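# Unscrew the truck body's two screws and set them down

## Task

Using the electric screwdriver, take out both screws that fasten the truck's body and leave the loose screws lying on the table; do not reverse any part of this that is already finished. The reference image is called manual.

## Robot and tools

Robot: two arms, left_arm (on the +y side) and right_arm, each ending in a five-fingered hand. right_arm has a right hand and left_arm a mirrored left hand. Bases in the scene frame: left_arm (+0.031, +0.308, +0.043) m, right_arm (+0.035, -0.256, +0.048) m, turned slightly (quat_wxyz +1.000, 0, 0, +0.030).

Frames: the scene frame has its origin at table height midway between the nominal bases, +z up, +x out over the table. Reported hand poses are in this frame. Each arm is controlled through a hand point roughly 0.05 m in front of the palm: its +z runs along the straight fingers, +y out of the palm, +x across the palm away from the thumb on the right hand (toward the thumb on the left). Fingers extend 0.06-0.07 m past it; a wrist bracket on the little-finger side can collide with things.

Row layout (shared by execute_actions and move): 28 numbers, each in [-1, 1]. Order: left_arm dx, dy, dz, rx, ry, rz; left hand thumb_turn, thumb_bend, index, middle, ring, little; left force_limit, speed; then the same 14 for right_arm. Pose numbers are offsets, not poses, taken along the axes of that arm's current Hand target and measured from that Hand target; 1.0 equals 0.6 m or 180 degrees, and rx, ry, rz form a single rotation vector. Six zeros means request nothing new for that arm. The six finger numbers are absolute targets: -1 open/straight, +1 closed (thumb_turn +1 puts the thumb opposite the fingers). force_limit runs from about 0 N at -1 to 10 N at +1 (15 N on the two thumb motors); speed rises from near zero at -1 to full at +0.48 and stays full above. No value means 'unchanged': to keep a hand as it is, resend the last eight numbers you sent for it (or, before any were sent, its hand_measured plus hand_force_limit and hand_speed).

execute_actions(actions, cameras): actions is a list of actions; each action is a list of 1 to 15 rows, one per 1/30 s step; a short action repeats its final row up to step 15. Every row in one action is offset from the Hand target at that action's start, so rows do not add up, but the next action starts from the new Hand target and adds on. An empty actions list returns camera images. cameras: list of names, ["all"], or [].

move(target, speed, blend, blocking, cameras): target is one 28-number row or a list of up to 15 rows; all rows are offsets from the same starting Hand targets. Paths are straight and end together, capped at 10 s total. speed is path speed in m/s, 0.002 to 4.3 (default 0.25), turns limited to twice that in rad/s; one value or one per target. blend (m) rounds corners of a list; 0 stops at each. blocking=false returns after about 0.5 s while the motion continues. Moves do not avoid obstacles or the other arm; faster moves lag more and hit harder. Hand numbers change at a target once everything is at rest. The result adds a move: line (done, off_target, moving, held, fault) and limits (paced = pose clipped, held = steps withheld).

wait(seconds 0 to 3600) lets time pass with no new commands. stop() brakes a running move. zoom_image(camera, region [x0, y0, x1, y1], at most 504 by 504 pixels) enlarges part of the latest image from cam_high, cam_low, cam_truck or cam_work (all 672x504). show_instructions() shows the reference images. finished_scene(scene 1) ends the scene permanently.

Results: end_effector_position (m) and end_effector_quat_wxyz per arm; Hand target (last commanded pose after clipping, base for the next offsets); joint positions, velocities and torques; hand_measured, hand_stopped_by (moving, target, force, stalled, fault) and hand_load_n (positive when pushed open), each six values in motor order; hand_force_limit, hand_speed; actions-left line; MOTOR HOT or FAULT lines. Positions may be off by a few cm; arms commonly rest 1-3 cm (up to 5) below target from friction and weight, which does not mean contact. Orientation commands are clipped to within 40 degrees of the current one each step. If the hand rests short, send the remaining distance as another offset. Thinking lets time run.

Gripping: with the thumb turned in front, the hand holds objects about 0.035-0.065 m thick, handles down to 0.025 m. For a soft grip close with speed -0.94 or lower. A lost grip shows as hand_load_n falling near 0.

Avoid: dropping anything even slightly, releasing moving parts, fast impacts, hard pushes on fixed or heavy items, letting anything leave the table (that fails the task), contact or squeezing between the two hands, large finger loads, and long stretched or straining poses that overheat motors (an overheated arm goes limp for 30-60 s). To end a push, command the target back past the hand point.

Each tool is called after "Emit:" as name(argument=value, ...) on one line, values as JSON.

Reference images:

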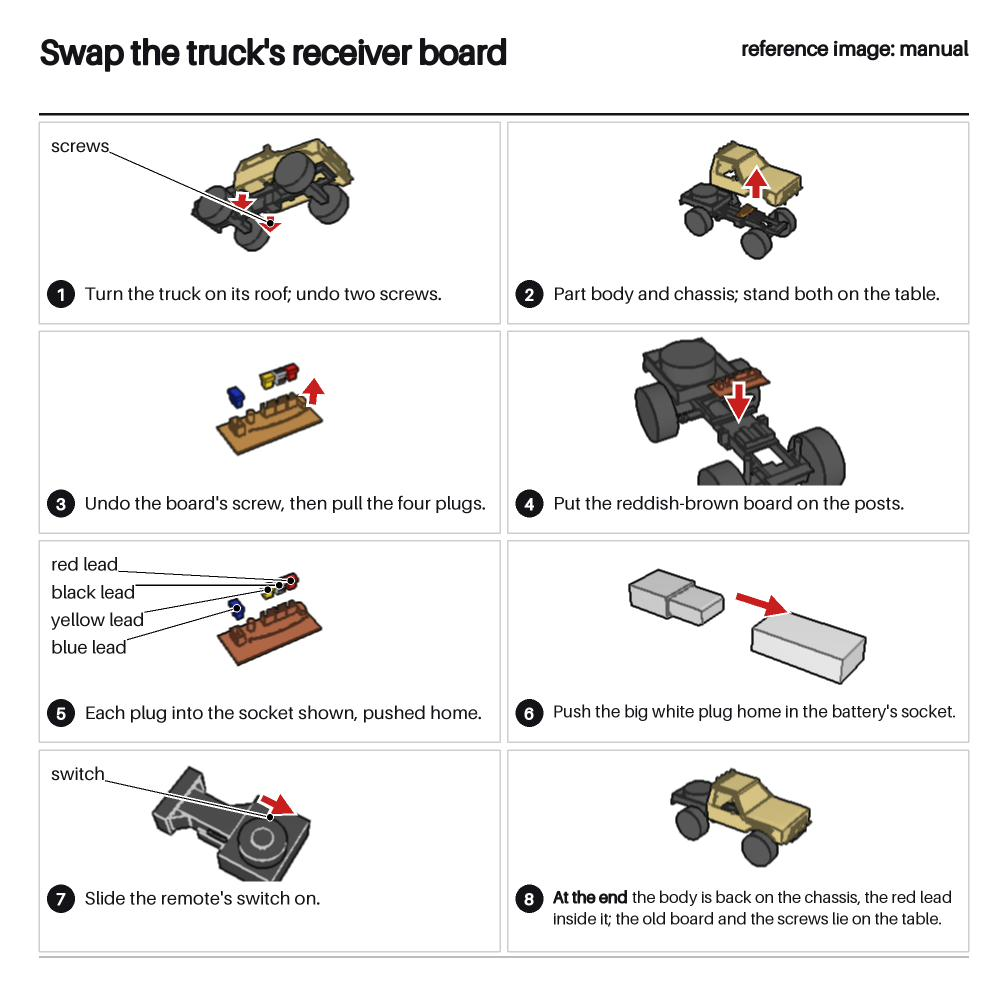

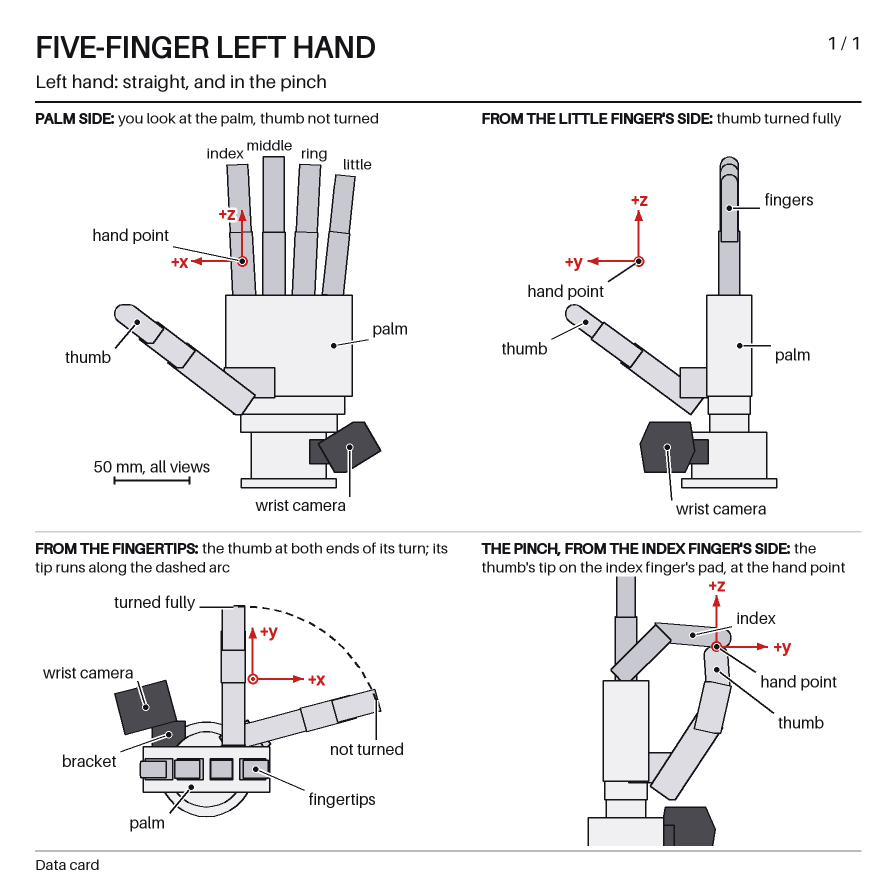

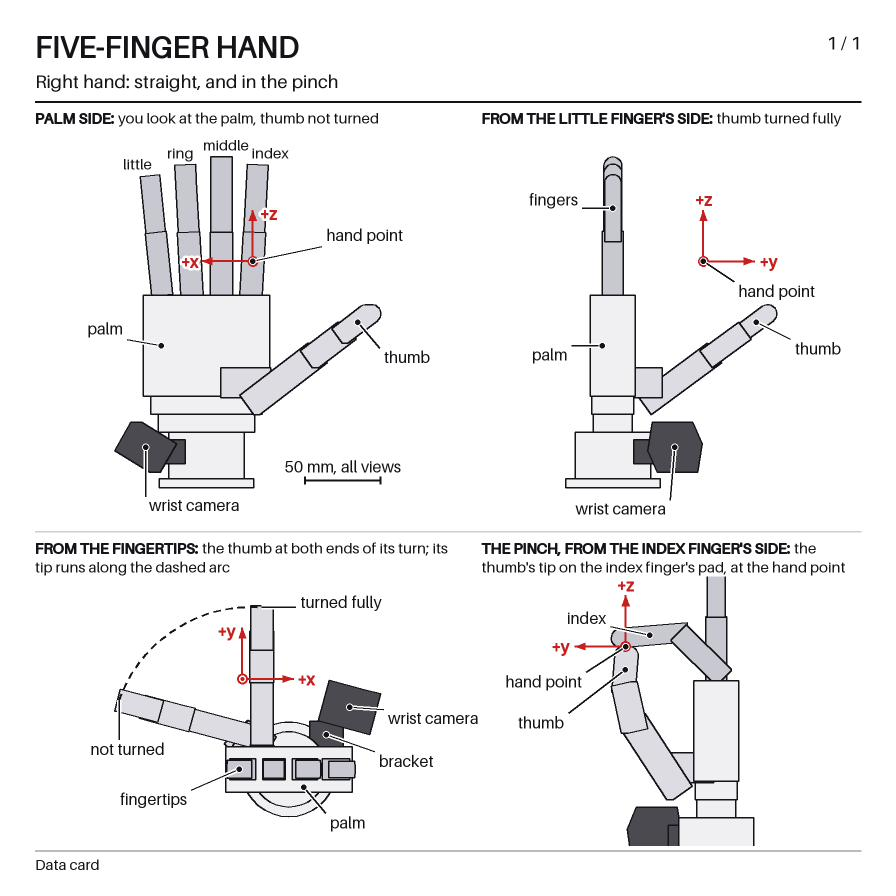

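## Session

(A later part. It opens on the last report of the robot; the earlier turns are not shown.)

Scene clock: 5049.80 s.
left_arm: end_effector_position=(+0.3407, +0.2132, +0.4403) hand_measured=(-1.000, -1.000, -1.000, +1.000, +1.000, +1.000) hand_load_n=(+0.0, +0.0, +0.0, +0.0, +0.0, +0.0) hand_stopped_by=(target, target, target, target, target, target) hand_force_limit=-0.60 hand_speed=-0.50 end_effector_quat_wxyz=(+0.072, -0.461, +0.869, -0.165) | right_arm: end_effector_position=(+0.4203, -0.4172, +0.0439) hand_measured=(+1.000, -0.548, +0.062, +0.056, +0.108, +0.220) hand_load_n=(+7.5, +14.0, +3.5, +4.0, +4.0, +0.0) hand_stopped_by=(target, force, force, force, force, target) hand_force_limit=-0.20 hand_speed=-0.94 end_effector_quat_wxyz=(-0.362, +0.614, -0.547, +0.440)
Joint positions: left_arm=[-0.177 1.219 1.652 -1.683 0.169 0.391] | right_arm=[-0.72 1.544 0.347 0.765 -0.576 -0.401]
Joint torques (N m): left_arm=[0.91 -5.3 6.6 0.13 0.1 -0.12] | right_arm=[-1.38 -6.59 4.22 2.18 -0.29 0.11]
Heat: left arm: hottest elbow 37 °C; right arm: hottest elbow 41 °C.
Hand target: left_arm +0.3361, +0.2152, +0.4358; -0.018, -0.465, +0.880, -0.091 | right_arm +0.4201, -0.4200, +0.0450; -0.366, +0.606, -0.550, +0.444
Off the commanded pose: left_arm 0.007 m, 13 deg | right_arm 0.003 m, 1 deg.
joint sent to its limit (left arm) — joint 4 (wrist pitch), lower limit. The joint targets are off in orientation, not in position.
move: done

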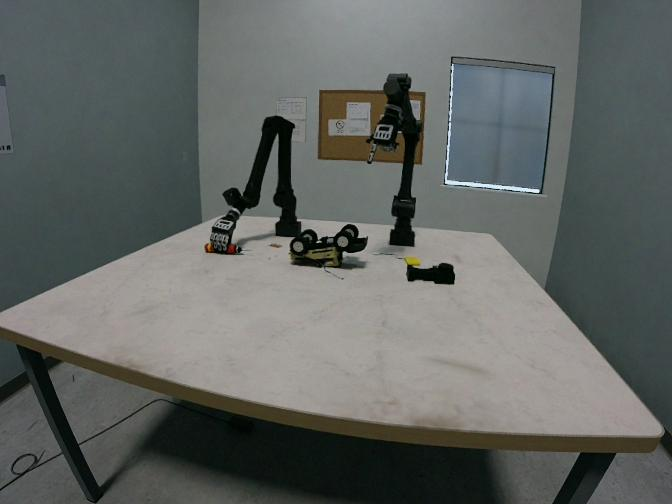

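Emit:
move(target=[[0,0,0,0,0,0,-1,-1,-1,1,1,1,-0.6,-0.5,-0.00068,0.00466,0.0017,0,0,0,1,-0.54,0.25,0.3,0.35,0.22,-0.2,-0.94]], speed=[0.02], cameras=["cam_low","cam_work"])

Emit:
zoom_image(camera="cam_low", region=[195, 215, 255, 265])

Emit:
zoom_image(camera="cam_work", region=[490, 200, 672, 320])

Scene clock: 5088.97 s.
left_arm: end_effector_position=(+0.3407, +0.2132, +0.4403) hand_measured=(-1.000, -1.000, -1.000, +1.000, +1.000, +1.000) hand_load_n=(+0.0, +0.0, +0.0, +0.0, +0.0, +0.0) hand_stopped_by=(target, target, target, target, target, target) hand_force_limit=-0.60 hand_speed=-0.50 end_effector_quat_wxyz=(+0.072, -0.461, +0.869, -0.165) | right_arm: end_effector_position=(+0.4214, -0.4179, +0.0428) hand_measured=(+1.000, -0.548, +0.062, +0.056, +0.108, +0.220) hand_load_n=(+7.5, +14.0, +4.0, +4.0, +4.0, +0.0) hand_stopped_by=(target, force, force, force, force, target) hand_force_limit=-0.20 hand_speed=-0.94 end_effector_quat_wxyz=(-0.362, +0.613, -0.545, +0.443)
Joint positions: left_arm=[-0.177 1.219 1.652 -1.683 0.169 0.391] | right_arm=[-0.72 1.557 0.347 0.785 -0.577 -0.401]
Joint torques (N m): left_arm=[0.62 -5.07 6.53 0.05 0.12 -0.16] | right_arm=[-1.38 -6.59 4.03 2.09 -0.26 0.1]
Heat: left arm: hottest elbow 37 °C; right arm: hottest elbow 38 °C.
Hand target: left_arm +0.3361, +0.2152, +0.4358; -0.018, -0.465, +0.880, -0.091 | right_arm +0.4201, -0.4200, +0.0419; -0.366, +0.606, -0.550, +0.444
Off the commanded pose: left_arm 0.007 m, 13 deg | right_arm 0.003 m, 1 deg.
joint sent to its limit (left arm) — joint 4 (wrist pitch), lower limit. The joint targets are off in orientation, not in position.
move: done

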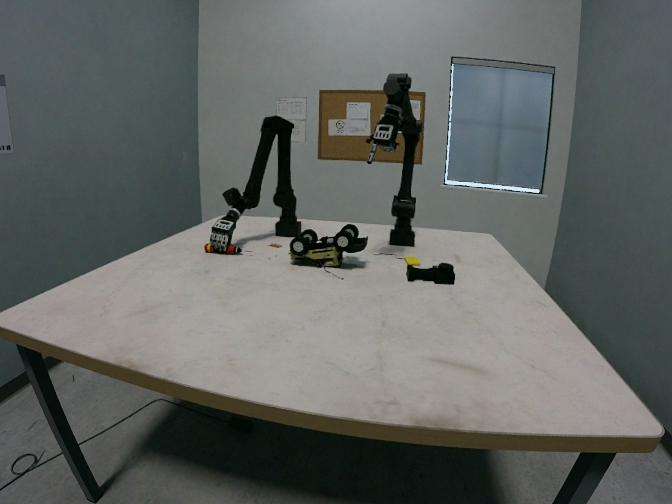

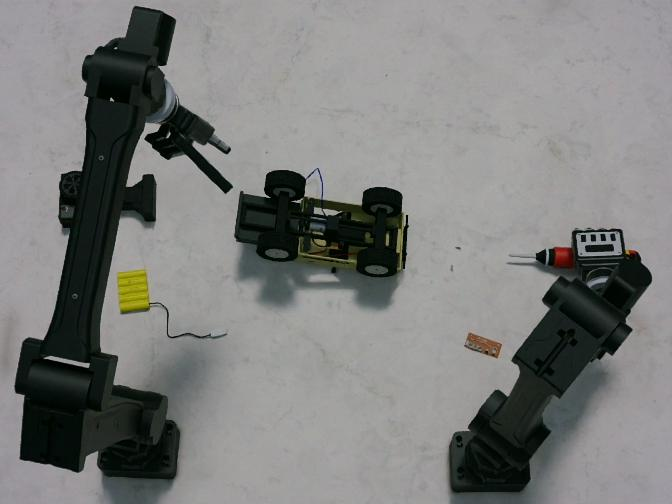

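Scaled by 8.400 from the camera's image (finer frame: 960x720).

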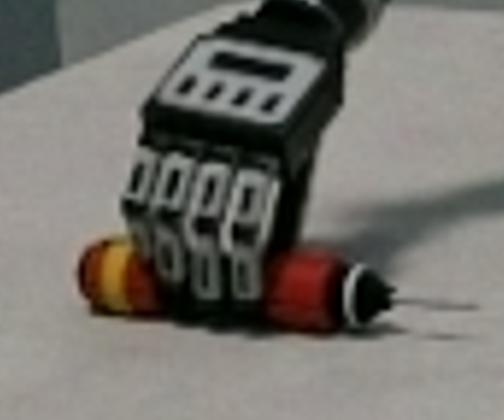

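Scaled by 2.769 from the camera's image (finer frame: 960x720).

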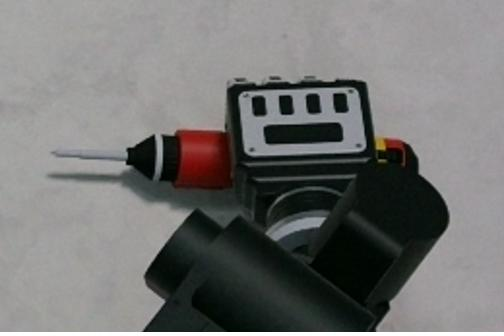

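Emit:
move(target=[[0,0,0,0,0,0,-1,-1,-1,1,1,1,-0.6,-0.5,0,0,0,0,0,0,1,-0.62,-0.02,-0.02,0.02,0.12,-0.2,-0.93]], speed=[0.02], cameras=["cam_low","cam_work"])

Emit:
zoom_image(camera="cam_low", region=[195, 215, 255, 265])

Scene clock: 5096.97 s.
left_arm: end_effector_position=(+0.3407, +0.2132, +0.4403) hand_measured=(-1.000, -1.000, -1.000, +1.000, +1.000, +1.000) hand_load_n=(-0.5, -0.5, +0.0, +0.0, +0.0, +0.0) hand_stopped_by=(target, target, target, target, target, target) hand_force_limit=-0.60 hand_speed=-0.50 end_effector_quat_wxyz=(+0.072, -0.461, +0.869, -0.165) | right_arm: end_effector_position=(+0.4216, -0.4175, +0.0428) hand_measured=(+1.000, -0.620, -0.020, -0.020, +0.020, +0.120) hand_load_n=(+0.0, +0.0, +0.0, +0.0, +0.0, +0.0) hand_stopped_by=(target, target, target, target, target, target) hand_force_limit=-0.20 hand_speed=-0.93 end_effector_quat_wxyz=(-0.363, +0.613, -0.545, +0.442)
Joint positions: left_arm=[-0.177 1.219 1.652 -1.683 0.169 0.391] | right_arm=[-0.72 1.558 0.347 0.787 -0.578 -0.399]
Joint torques (N m): left_arm=[0.62 -5.42 6.58 0.06 0.11 -0.13] | right_arm=[-1.26 -6.65 4.04 1.98 -0.18 0.09]
Heat: left arm: hottest elbow 37 °C; right arm: hottest elbow 38 °C.
Hand target: left_arm +0.3361, +0.2152, +0.4358; -0.018, -0.465, +0.880, -0.091 | right_arm +0.4201, -0.4200, +0.0419; -0.365, +0.606, -0.550, +0.444
Off the commanded pose: left_arm 0.007 m, 13 deg | right_arm 0.003 m, 1 deg.
joint sent to its limit (left arm) — joint 4 (wrist pitch), lower limit. The joint targets are off in orientation, not in position.
move: done

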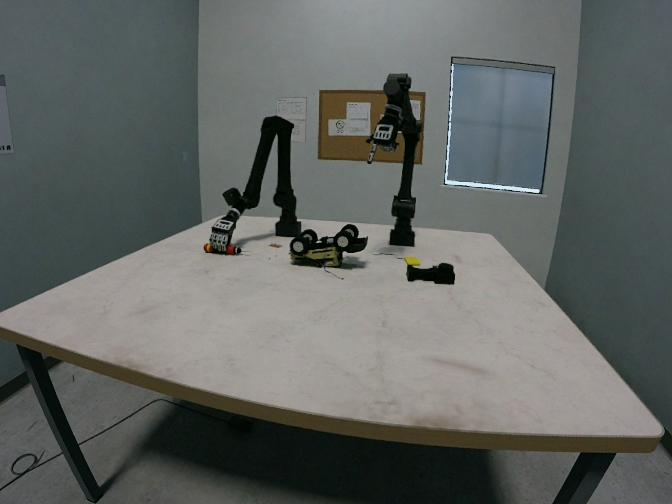

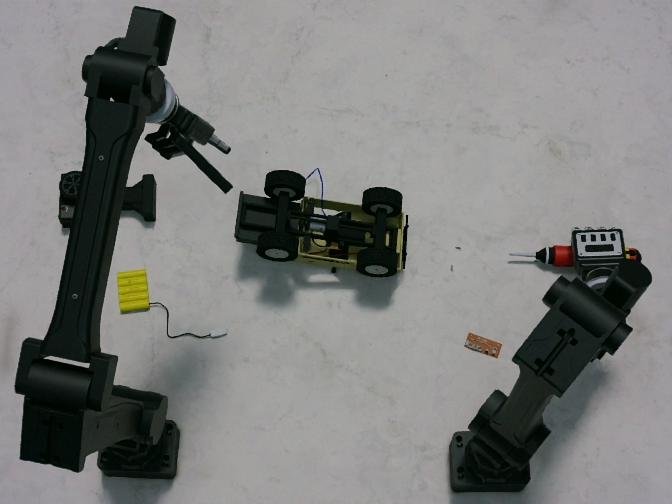

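Scaled by 8.400 from the camera's image (finer frame: 960x720).

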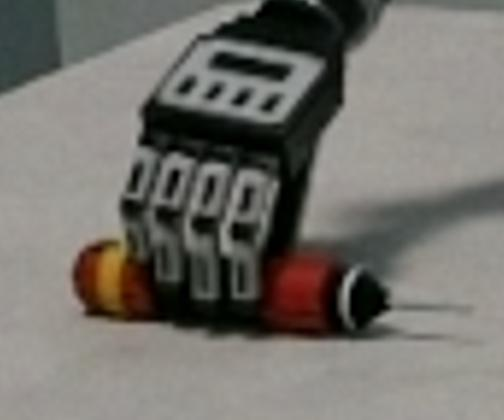

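Emit:
move(target=[[0,0,0,0,0,0,-1,-1,-1,1,1,1,-0.6,-0.5,0,0,0,0,0,0,1,-0.7,-0.5,-0.5,-0.5,-0.4,-0.2,-0.85]], speed=[0.02], cameras=["cam_low"])

Emit:
zoom_image(camera="cam_low", region=[195, 215, 255, 265])

Scene clock: 5101.50 s.
left_arm: end_effector_position=(+0.3407, +0.2132, +0.4403) hand_measured=(-1.000, -1.000, -1.000, +1.000, +1.000, +1.000) hand_load_n=(+0.0, +0.0, +0.0, +0.0, +0.0, +0.0) hand_stopped_by=(target, target, target, target, target, target) hand_force_limit=-0.60 hand_speed=-0.50 end_effector_quat_wxyz=(+0.072, -0.461, +0.869, -0.165) | right_arm: end_effector_position=(+0.4216, -0.4175, +0.0428) hand_measured=(+1.000, -0.700, -0.500, -0.500, -0.500, -0.400) hand_load_n=(+0.0, +0.0, +0.0, +0.0, +0.0, +0.0) hand_stopped_by=(target, target, target, target, target, target) hand_force_limit=-0.20 hand_speed=-0.85 end_effector_quat_wxyz=(-0.363, +0.613, -0.545, +0.442)
Joint positions: left_arm=[-0.177 1.219 1.652 -1.683 0.169 0.391] | right_arm=[-0.72 1.558 0.347 0.787 -0.578 -0.399]
Joint torques (N m): left_arm=[1.03 -4.89 6.63 0.09 0.11 -0.13] | right_arm=[-1.32 -6.71 4 2.03 -0.19 0.1]
Heat: left arm: hottest elbow 37 °C; right arm: hottest elbow 38 °C.
Hand target: left_arm +0.3361, +0.2152, +0.4358; -0.018, -0.465, +0.880, -0.091 | right_arm +0.4201, -0.4200, +0.0419; -0.365, +0.606, -0.550, +0.444
Off the commanded pose: left_arm 0.007 m, 13 deg | right_arm 0.003 m, 1 deg.
joint sent to its limit (left arm) — joint 4 (wrist pitch), lower limit. The joint targets are off in orientation, not in position.
move: done

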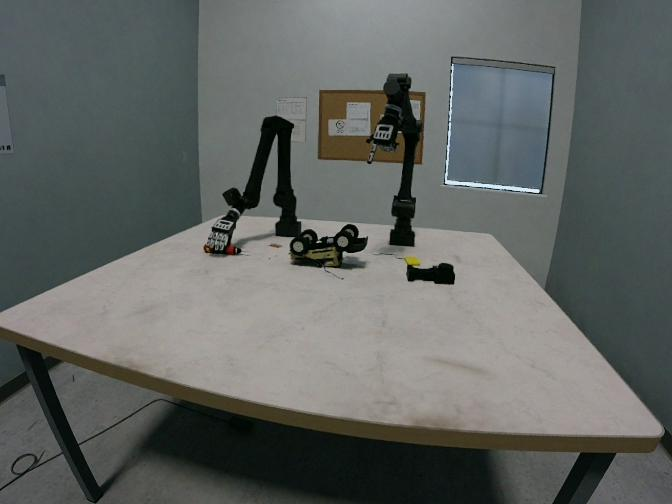

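Scaled by 8.400 from the camera's image (finer frame: 960x720).

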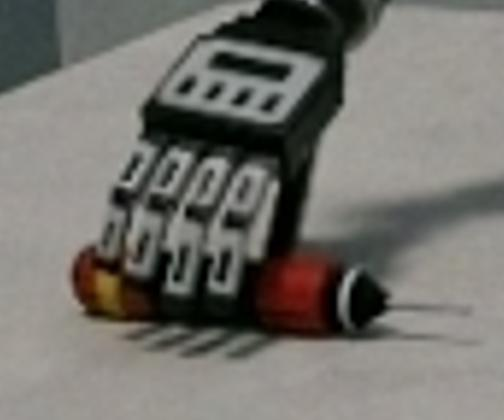

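Emit:
move(target=[[0,0,0,0,0,0,-1,-1,-1,1,1,1,-0.6,-0.5,0.00903,-0.06207,-0.0226,0,0,0,1,-0.7,-0.8,-0.8,-0.8,-0.8,-0.2,-0.85]], speed=[0.03], cameras=["cam_low","cam_work"])

Emit:
zoom_image(camera="cam_low", region=[195, 205, 255, 265])

Scene clock: 5129.07 s.
left_arm: end_effector_position=(+0.3407, +0.2132, +0.4403) hand_measured=(-1.000, -1.000, -1.000, +1.000, +1.000, +1.000) hand_load_n=(+0.0, +0.0, +0.0, +0.0, +0.0, +0.0) hand_stopped_by=(target, target, target, target, target, target) hand_force_limit=-0.60 hand_speed=-0.50 end_effector_quat_wxyz=(+0.072, -0.461, +0.869, -0.165) | right_arm: end_effector_position=(+0.4156, -0.4129, +0.0731) hand_measured=(+1.000, -0.700, -0.800, -0.800, -0.800, -0.800) hand_load_n=(+0.5, +0.0, +0.0, -0.5, +0.0, -0.5) hand_stopped_by=(target, target, target, target, target, target) hand_force_limit=-0.20 hand_speed=-0.85 end_effector_quat_wxyz=(-0.363, +0.613, -0.547, +0.439)
Joint positions: left_arm=[-0.177 1.219 1.652 -1.683 0.169 0.391] | right_arm=[-0.72 1.394 0.347 0.615 -0.578 -0.398]
Joint torques (N m): left_arm=[1.2 -4.95 6.56 0.12 0.11 -0.13] | right_arm=[-1.49 -7.3 7.06 0.92 -0.21 0.09]
Heat: left arm: hottest elbow 37 °C; right arm: hottest elbow 37 °C.
Hand target: left_arm +0.3361, +0.2152, +0.4358; -0.018, -0.465, +0.880, -0.091 | right_arm +0.4201, -0.4200, +0.0820; -0.365, +0.606, -0.550, +0.444
Off the commanded pose: left_arm 0.007 m, 13 deg | right_arm 0.012 m, 1 deg.
joint sent to its limit (left arm) — joint 4 (wrist pitch), lower limit. The joint targets are off in orientation, not in position.
move: off_target (right_arm)

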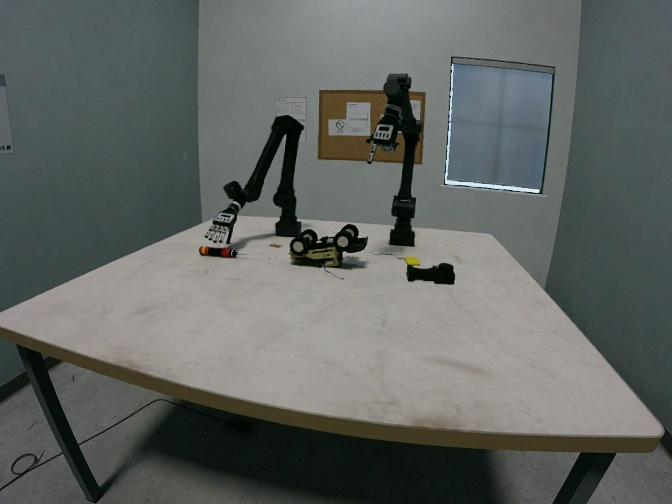

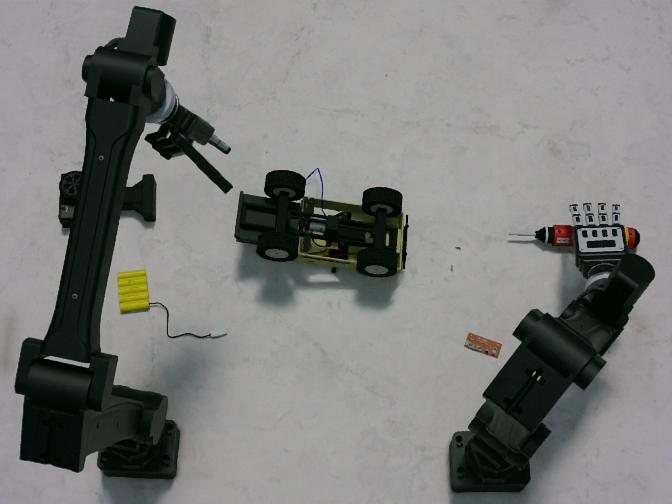

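Scaled by 8.400 from the camera's image (finer frame: 960x720).

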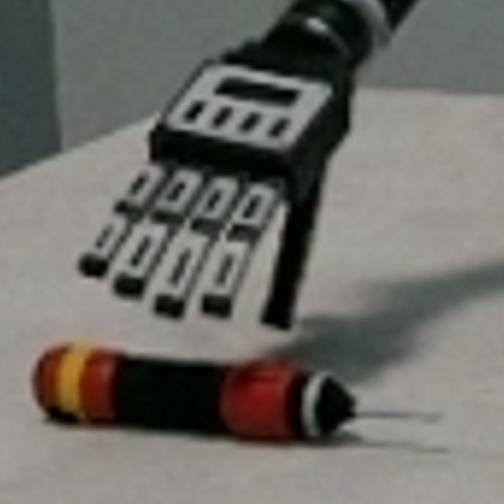

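Emit:
wait(seconds=1, cameras=["cam_low","cam_work"])

Emit:
zoom_image(camera="cam_low", region=[195, 205, 255, 265])

Scene clock: 5134.30 s.
left_arm: end_effector_position=(+0.3407, +0.2132, +0.4403) hand_measured=(-1.000, -1.000, -1.000, +1.000, +1.000, +1.000) hand_load_n=(+0.0, +0.0, +0.0, +0.0, +0.0, +0.0) hand_stopped_by=(target, target, target, target, target, target) hand_force_limit=-0.60 hand_speed=-0.50 end_effector_quat_wxyz=(+0.072, -0.461, +0.869, -0.165) | right_arm: end_effector_position=(+0.4156, -0.4129, +0.0731) hand_measured=(+1.000, -0.700, -0.800, -0.800, -0.800, -0.800) hand_load_n=(+0.0, +0.0, +0.0, +0.0, +0.0, +0.0) hand_stopped_by=(target, target, target, target, target, target) hand_force_limit=-0.20 hand_speed=-0.85 end_effector_quat_wxyz=(-0.363, +0.613, -0.547, +0.439)
Joint positions: left_arm=[-0.177 1.219 1.652 -1.683 0.169 0.391] | right_arm=[-0.72 1.394 0.347 0.615 -0.578 -0.398]
Joint torques (N m): left_arm=[1.03 -5.36 6.53 0.03 0.12 -0.11] | right_arm=[-1.32 -7.36 7.05 0.92 -0.22 0.1]
Heat: left arm: hottest elbow 37 °C; right arm: hottest elbow 37 °C.
Hand target: left_arm +0.3361, +0.2152, +0.4358; -0.018, -0.465, +0.880, -0.091 | right_arm +0.4201, -0.4200, +0.0820; -0.365, +0.606, -0.550, +0.444
Off the commanded pose: left_arm 0.007 m, 13 deg | right_arm 0.012 m, 1 deg.
wait: 1.00 s; at rest from the start

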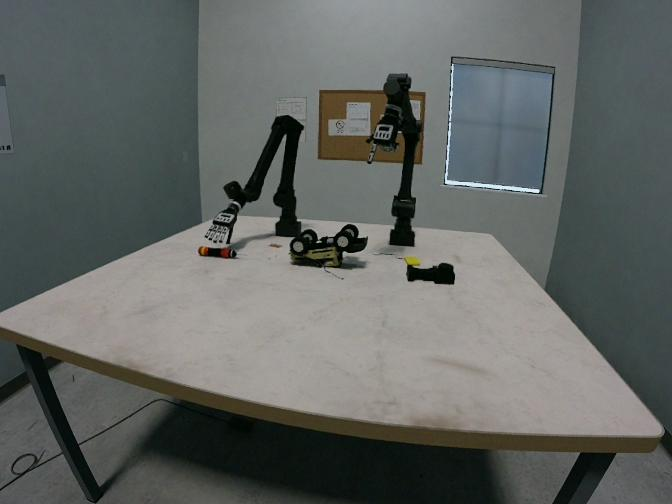

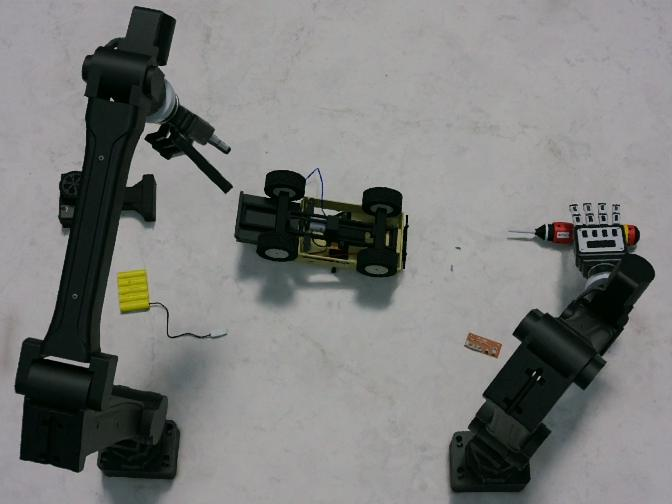

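Scaled by 8.400 from the camera's image (finer frame: 960x720).

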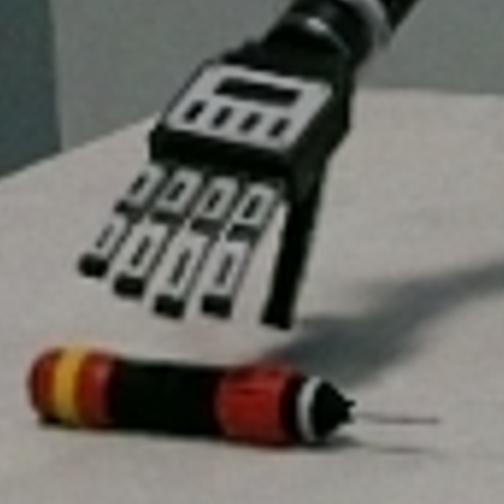

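Emit:
wait(seconds=2, cameras=["cam_work","cam_low"])

Emit:
zoom_image(camera="cam_work", region=[490, 190, 672, 290])

Emit:
zoom_image(camera="cam_low", region=[195, 205, 255, 265])

Scene clock: 5141.07 s.
left_arm: end_effector_position=(+0.3407, +0.2132, +0.4403) hand_measured=(-1.000, -1.000, -1.000, +1.000, +1.000, +1.000) hand_load_n=(+0.0, +0.0, +0.0, +0.0, +0.0, +0.0) hand_stopped_by=(target, target, target, target, target, target) hand_force_limit=-0.60 hand_speed=-0.50 end_effector_quat_wxyz=(+0.072, -0.461, +0.869, -0.165) | right_arm: end_effector_position=(+0.4156, -0.4129, +0.0731) hand_measured=(+1.000, -0.700, -0.800, -0.800, -0.800, -0.800) hand_load_n=(+0.5, +0.0, +0.0, +0.0, +0.0, +0.0) hand_stopped_by=(target, target, target, target, target, target) hand_force_limit=-0.20 hand_speed=-0.85 end_effector_quat_wxyz=(-0.363, +0.613, -0.547, +0.439)
Joint positions: left_arm=[-0.177 1.219 1.652 -1.683 0.169 0.391] | right_arm=[-0.72 1.394 0.347 0.615 -0.578 -0.398]
Joint torques (N m): left_arm=[1.14 -5.13 6.65 0.09 0.11 -0.14] | right_arm=[-1.26 -7.36 7.08 0.85 -0.21 0.1]
Heat: left arm: hottest elbow 37 °C; right arm: hottest elbow 37 °C.
Hand target: left_arm +0.3361, +0.2152, +0.4358; -0.018, -0.465, +0.880, -0.091 | right_arm +0.4201, -0.4200, +0.0820; -0.365, +0.606, -0.550, +0.444
Off the commanded pose: left_arm 0.007 m, 13 deg | right_arm 0.012 m, 1 deg.
wait: 2.00 s; at rest from the start
Images, in order (width x height): cam_low 672x504, cam_work 672x504.

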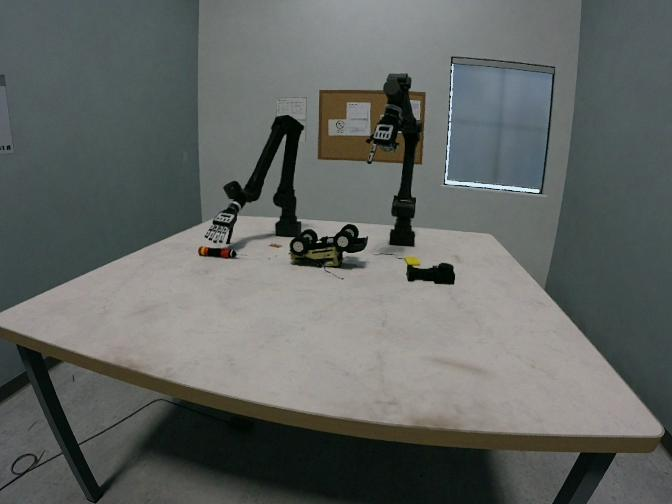

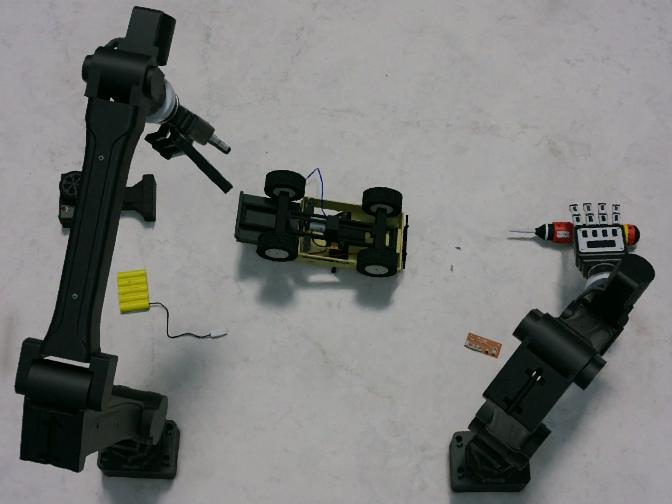

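Scaled by 2.769 from the camera's image (finer frame: 960x720).

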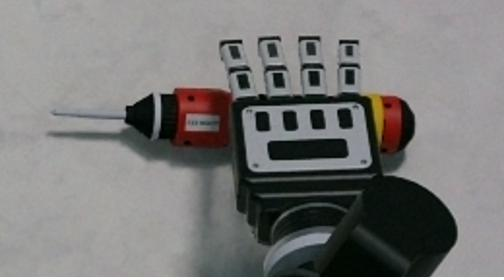

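Scaled by 8.400 from the camera's image (finer frame: 960x720).

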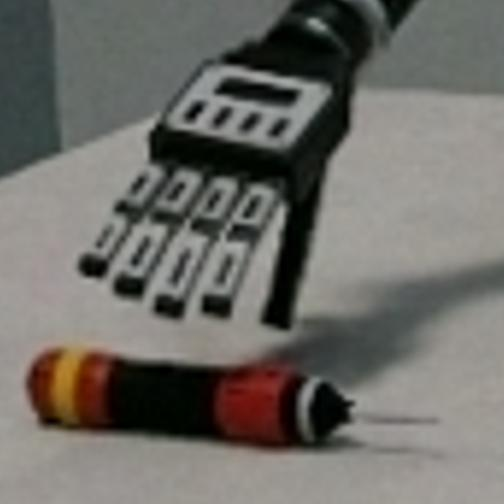

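Emit:
move(target=[[0,0,0,0,0,0,-1,-1,-1,1,1,1,-0.6,-0.5,0.0226,-0.15517,-0.0565,0,0,0,1,-0.7,-0.8,-0.8,-0.8,-0.8,-0.2,-0.85]], speed=[0.08], cameras=["all"])

Emit:
zoom_image(camera="cam_truck", region=[592, 300, 652, 400])

Emit:
zoom_image(camera="cam_truck", region=[190, 200, 260, 370])

Emit:
zoom_image(camera="cam_work", region=[490, 150, 672, 290])

Scene clock: 5149.50 s.
left_arm: end_effector_position=(+0.3407, +0.2132, +0.4403) hand_measured=(-1.000, -1.000, -1.000, +1.000, +1.000, +1.000) hand_load_n=(+0.0, +0.0, +0.0, +0.0, +0.0, +0.0) hand_stopped_by=(target, target, target, target, target, target) hand_force_limit=-0.60 hand_speed=-0.50 end_effector_quat_wxyz=(+0.072, -0.461, +0.869, -0.165) | right_arm: end_effector_position=(+0.4087, -0.4074, +0.1583) hand_measured=(+1.000, -0.700, -0.800, -0.800, -0.800, -0.800) hand_load_n=(+0.0, +0.0, +0.0, +0.0, +0.0, +0.0) hand_stopped_by=(target, target, target, target, target, target) hand_force_limit=-0.20 hand_speed=-0.85 end_effector_quat_wxyz=(-0.363, +0.614, -0.555, +0.428)
Joint positions: left_arm=[-0.177 1.219 1.652 -1.683 0.169 0.391] | right_arm=[-0.72 1.061 0.446 0.157 -0.578 -0.397]
Joint torques (N m): left_arm=[1.08 -5.71 6.57 0.06 0.11 -0.15] | right_arm=[-1.38 -5.01 12.3 0.83 -0.24 0.08]
Heat: left arm: hottest elbow 37 °C; right arm: hottest elbow 37 °C.
Hand target: left_arm +0.3361, +0.2152, +0.4358; -0.018, -0.465, +0.880, -0.091 | right_arm +0.4200, -0.4200, +0.1818; -0.366, +0.606, -0.550, +0.444
Off the commanded pose: left_arm 0.007 m, 13 deg | right_arm 0.029 m, 2 deg.
joint sent to its limit (left arm) — joint 4 (wrist pitch), lower limit. The joint targets are off in orientation, not in position.
move: off_target (right_arm)

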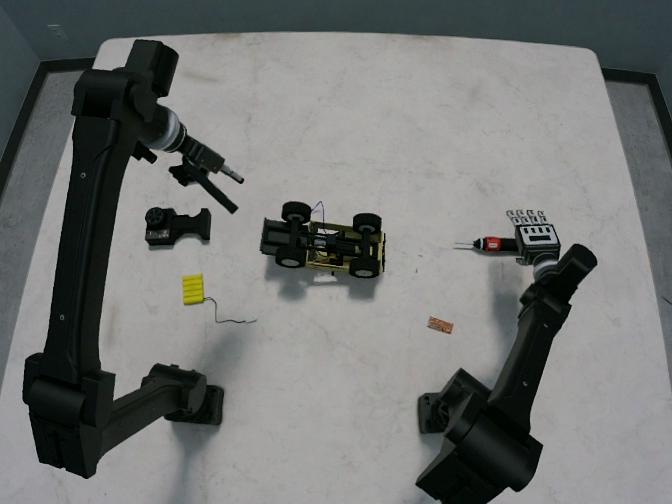

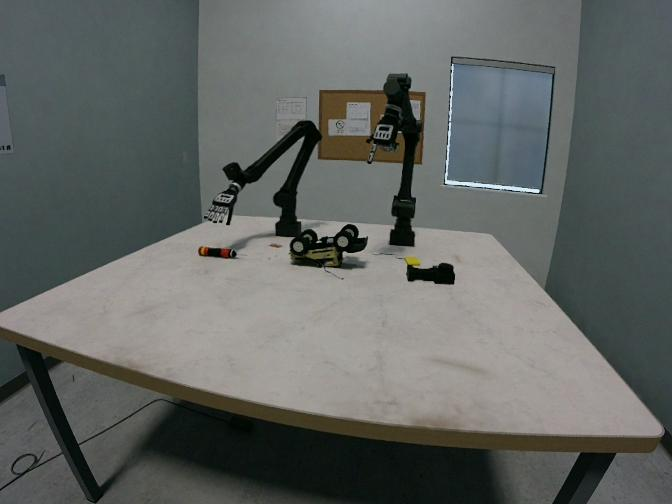

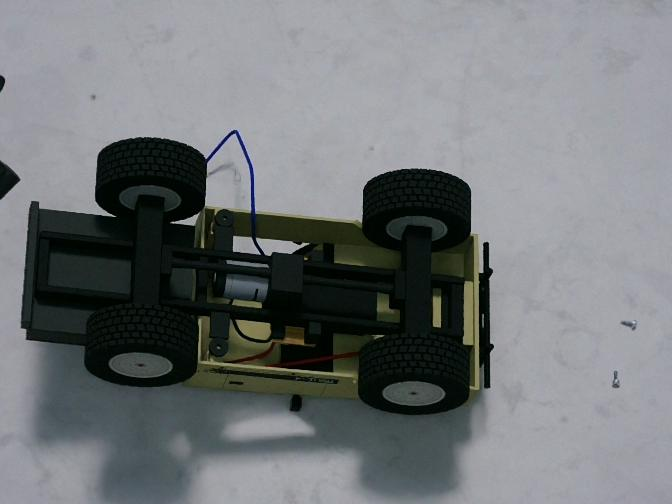

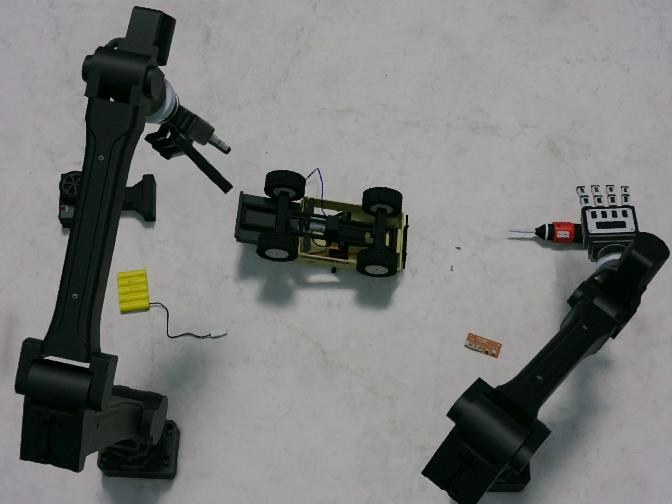

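Scaled by 5.040 from the camera's image (finer frame: 960x720).

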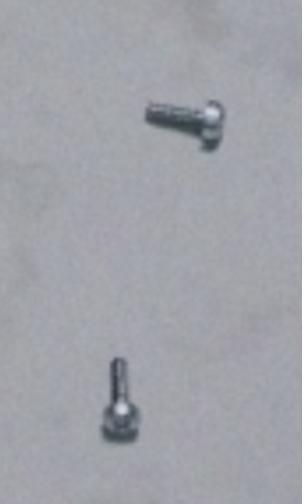

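Scaled by 2.965 from the camera's image (finer frame: 960x720).

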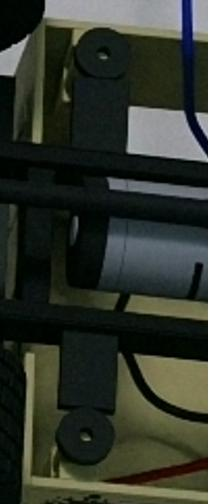

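Scaled by 2.769 from the camera's image (finer frame: 960x720).

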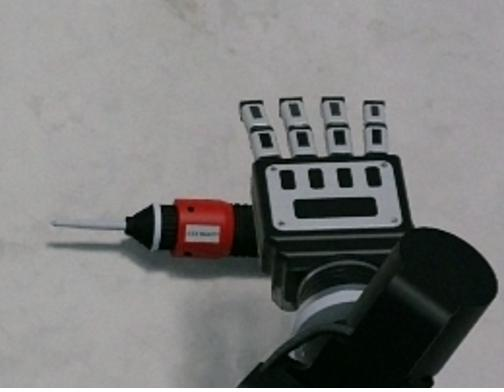

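Emit:
finished_scene(scene=1)

The scene is finished: the task was done.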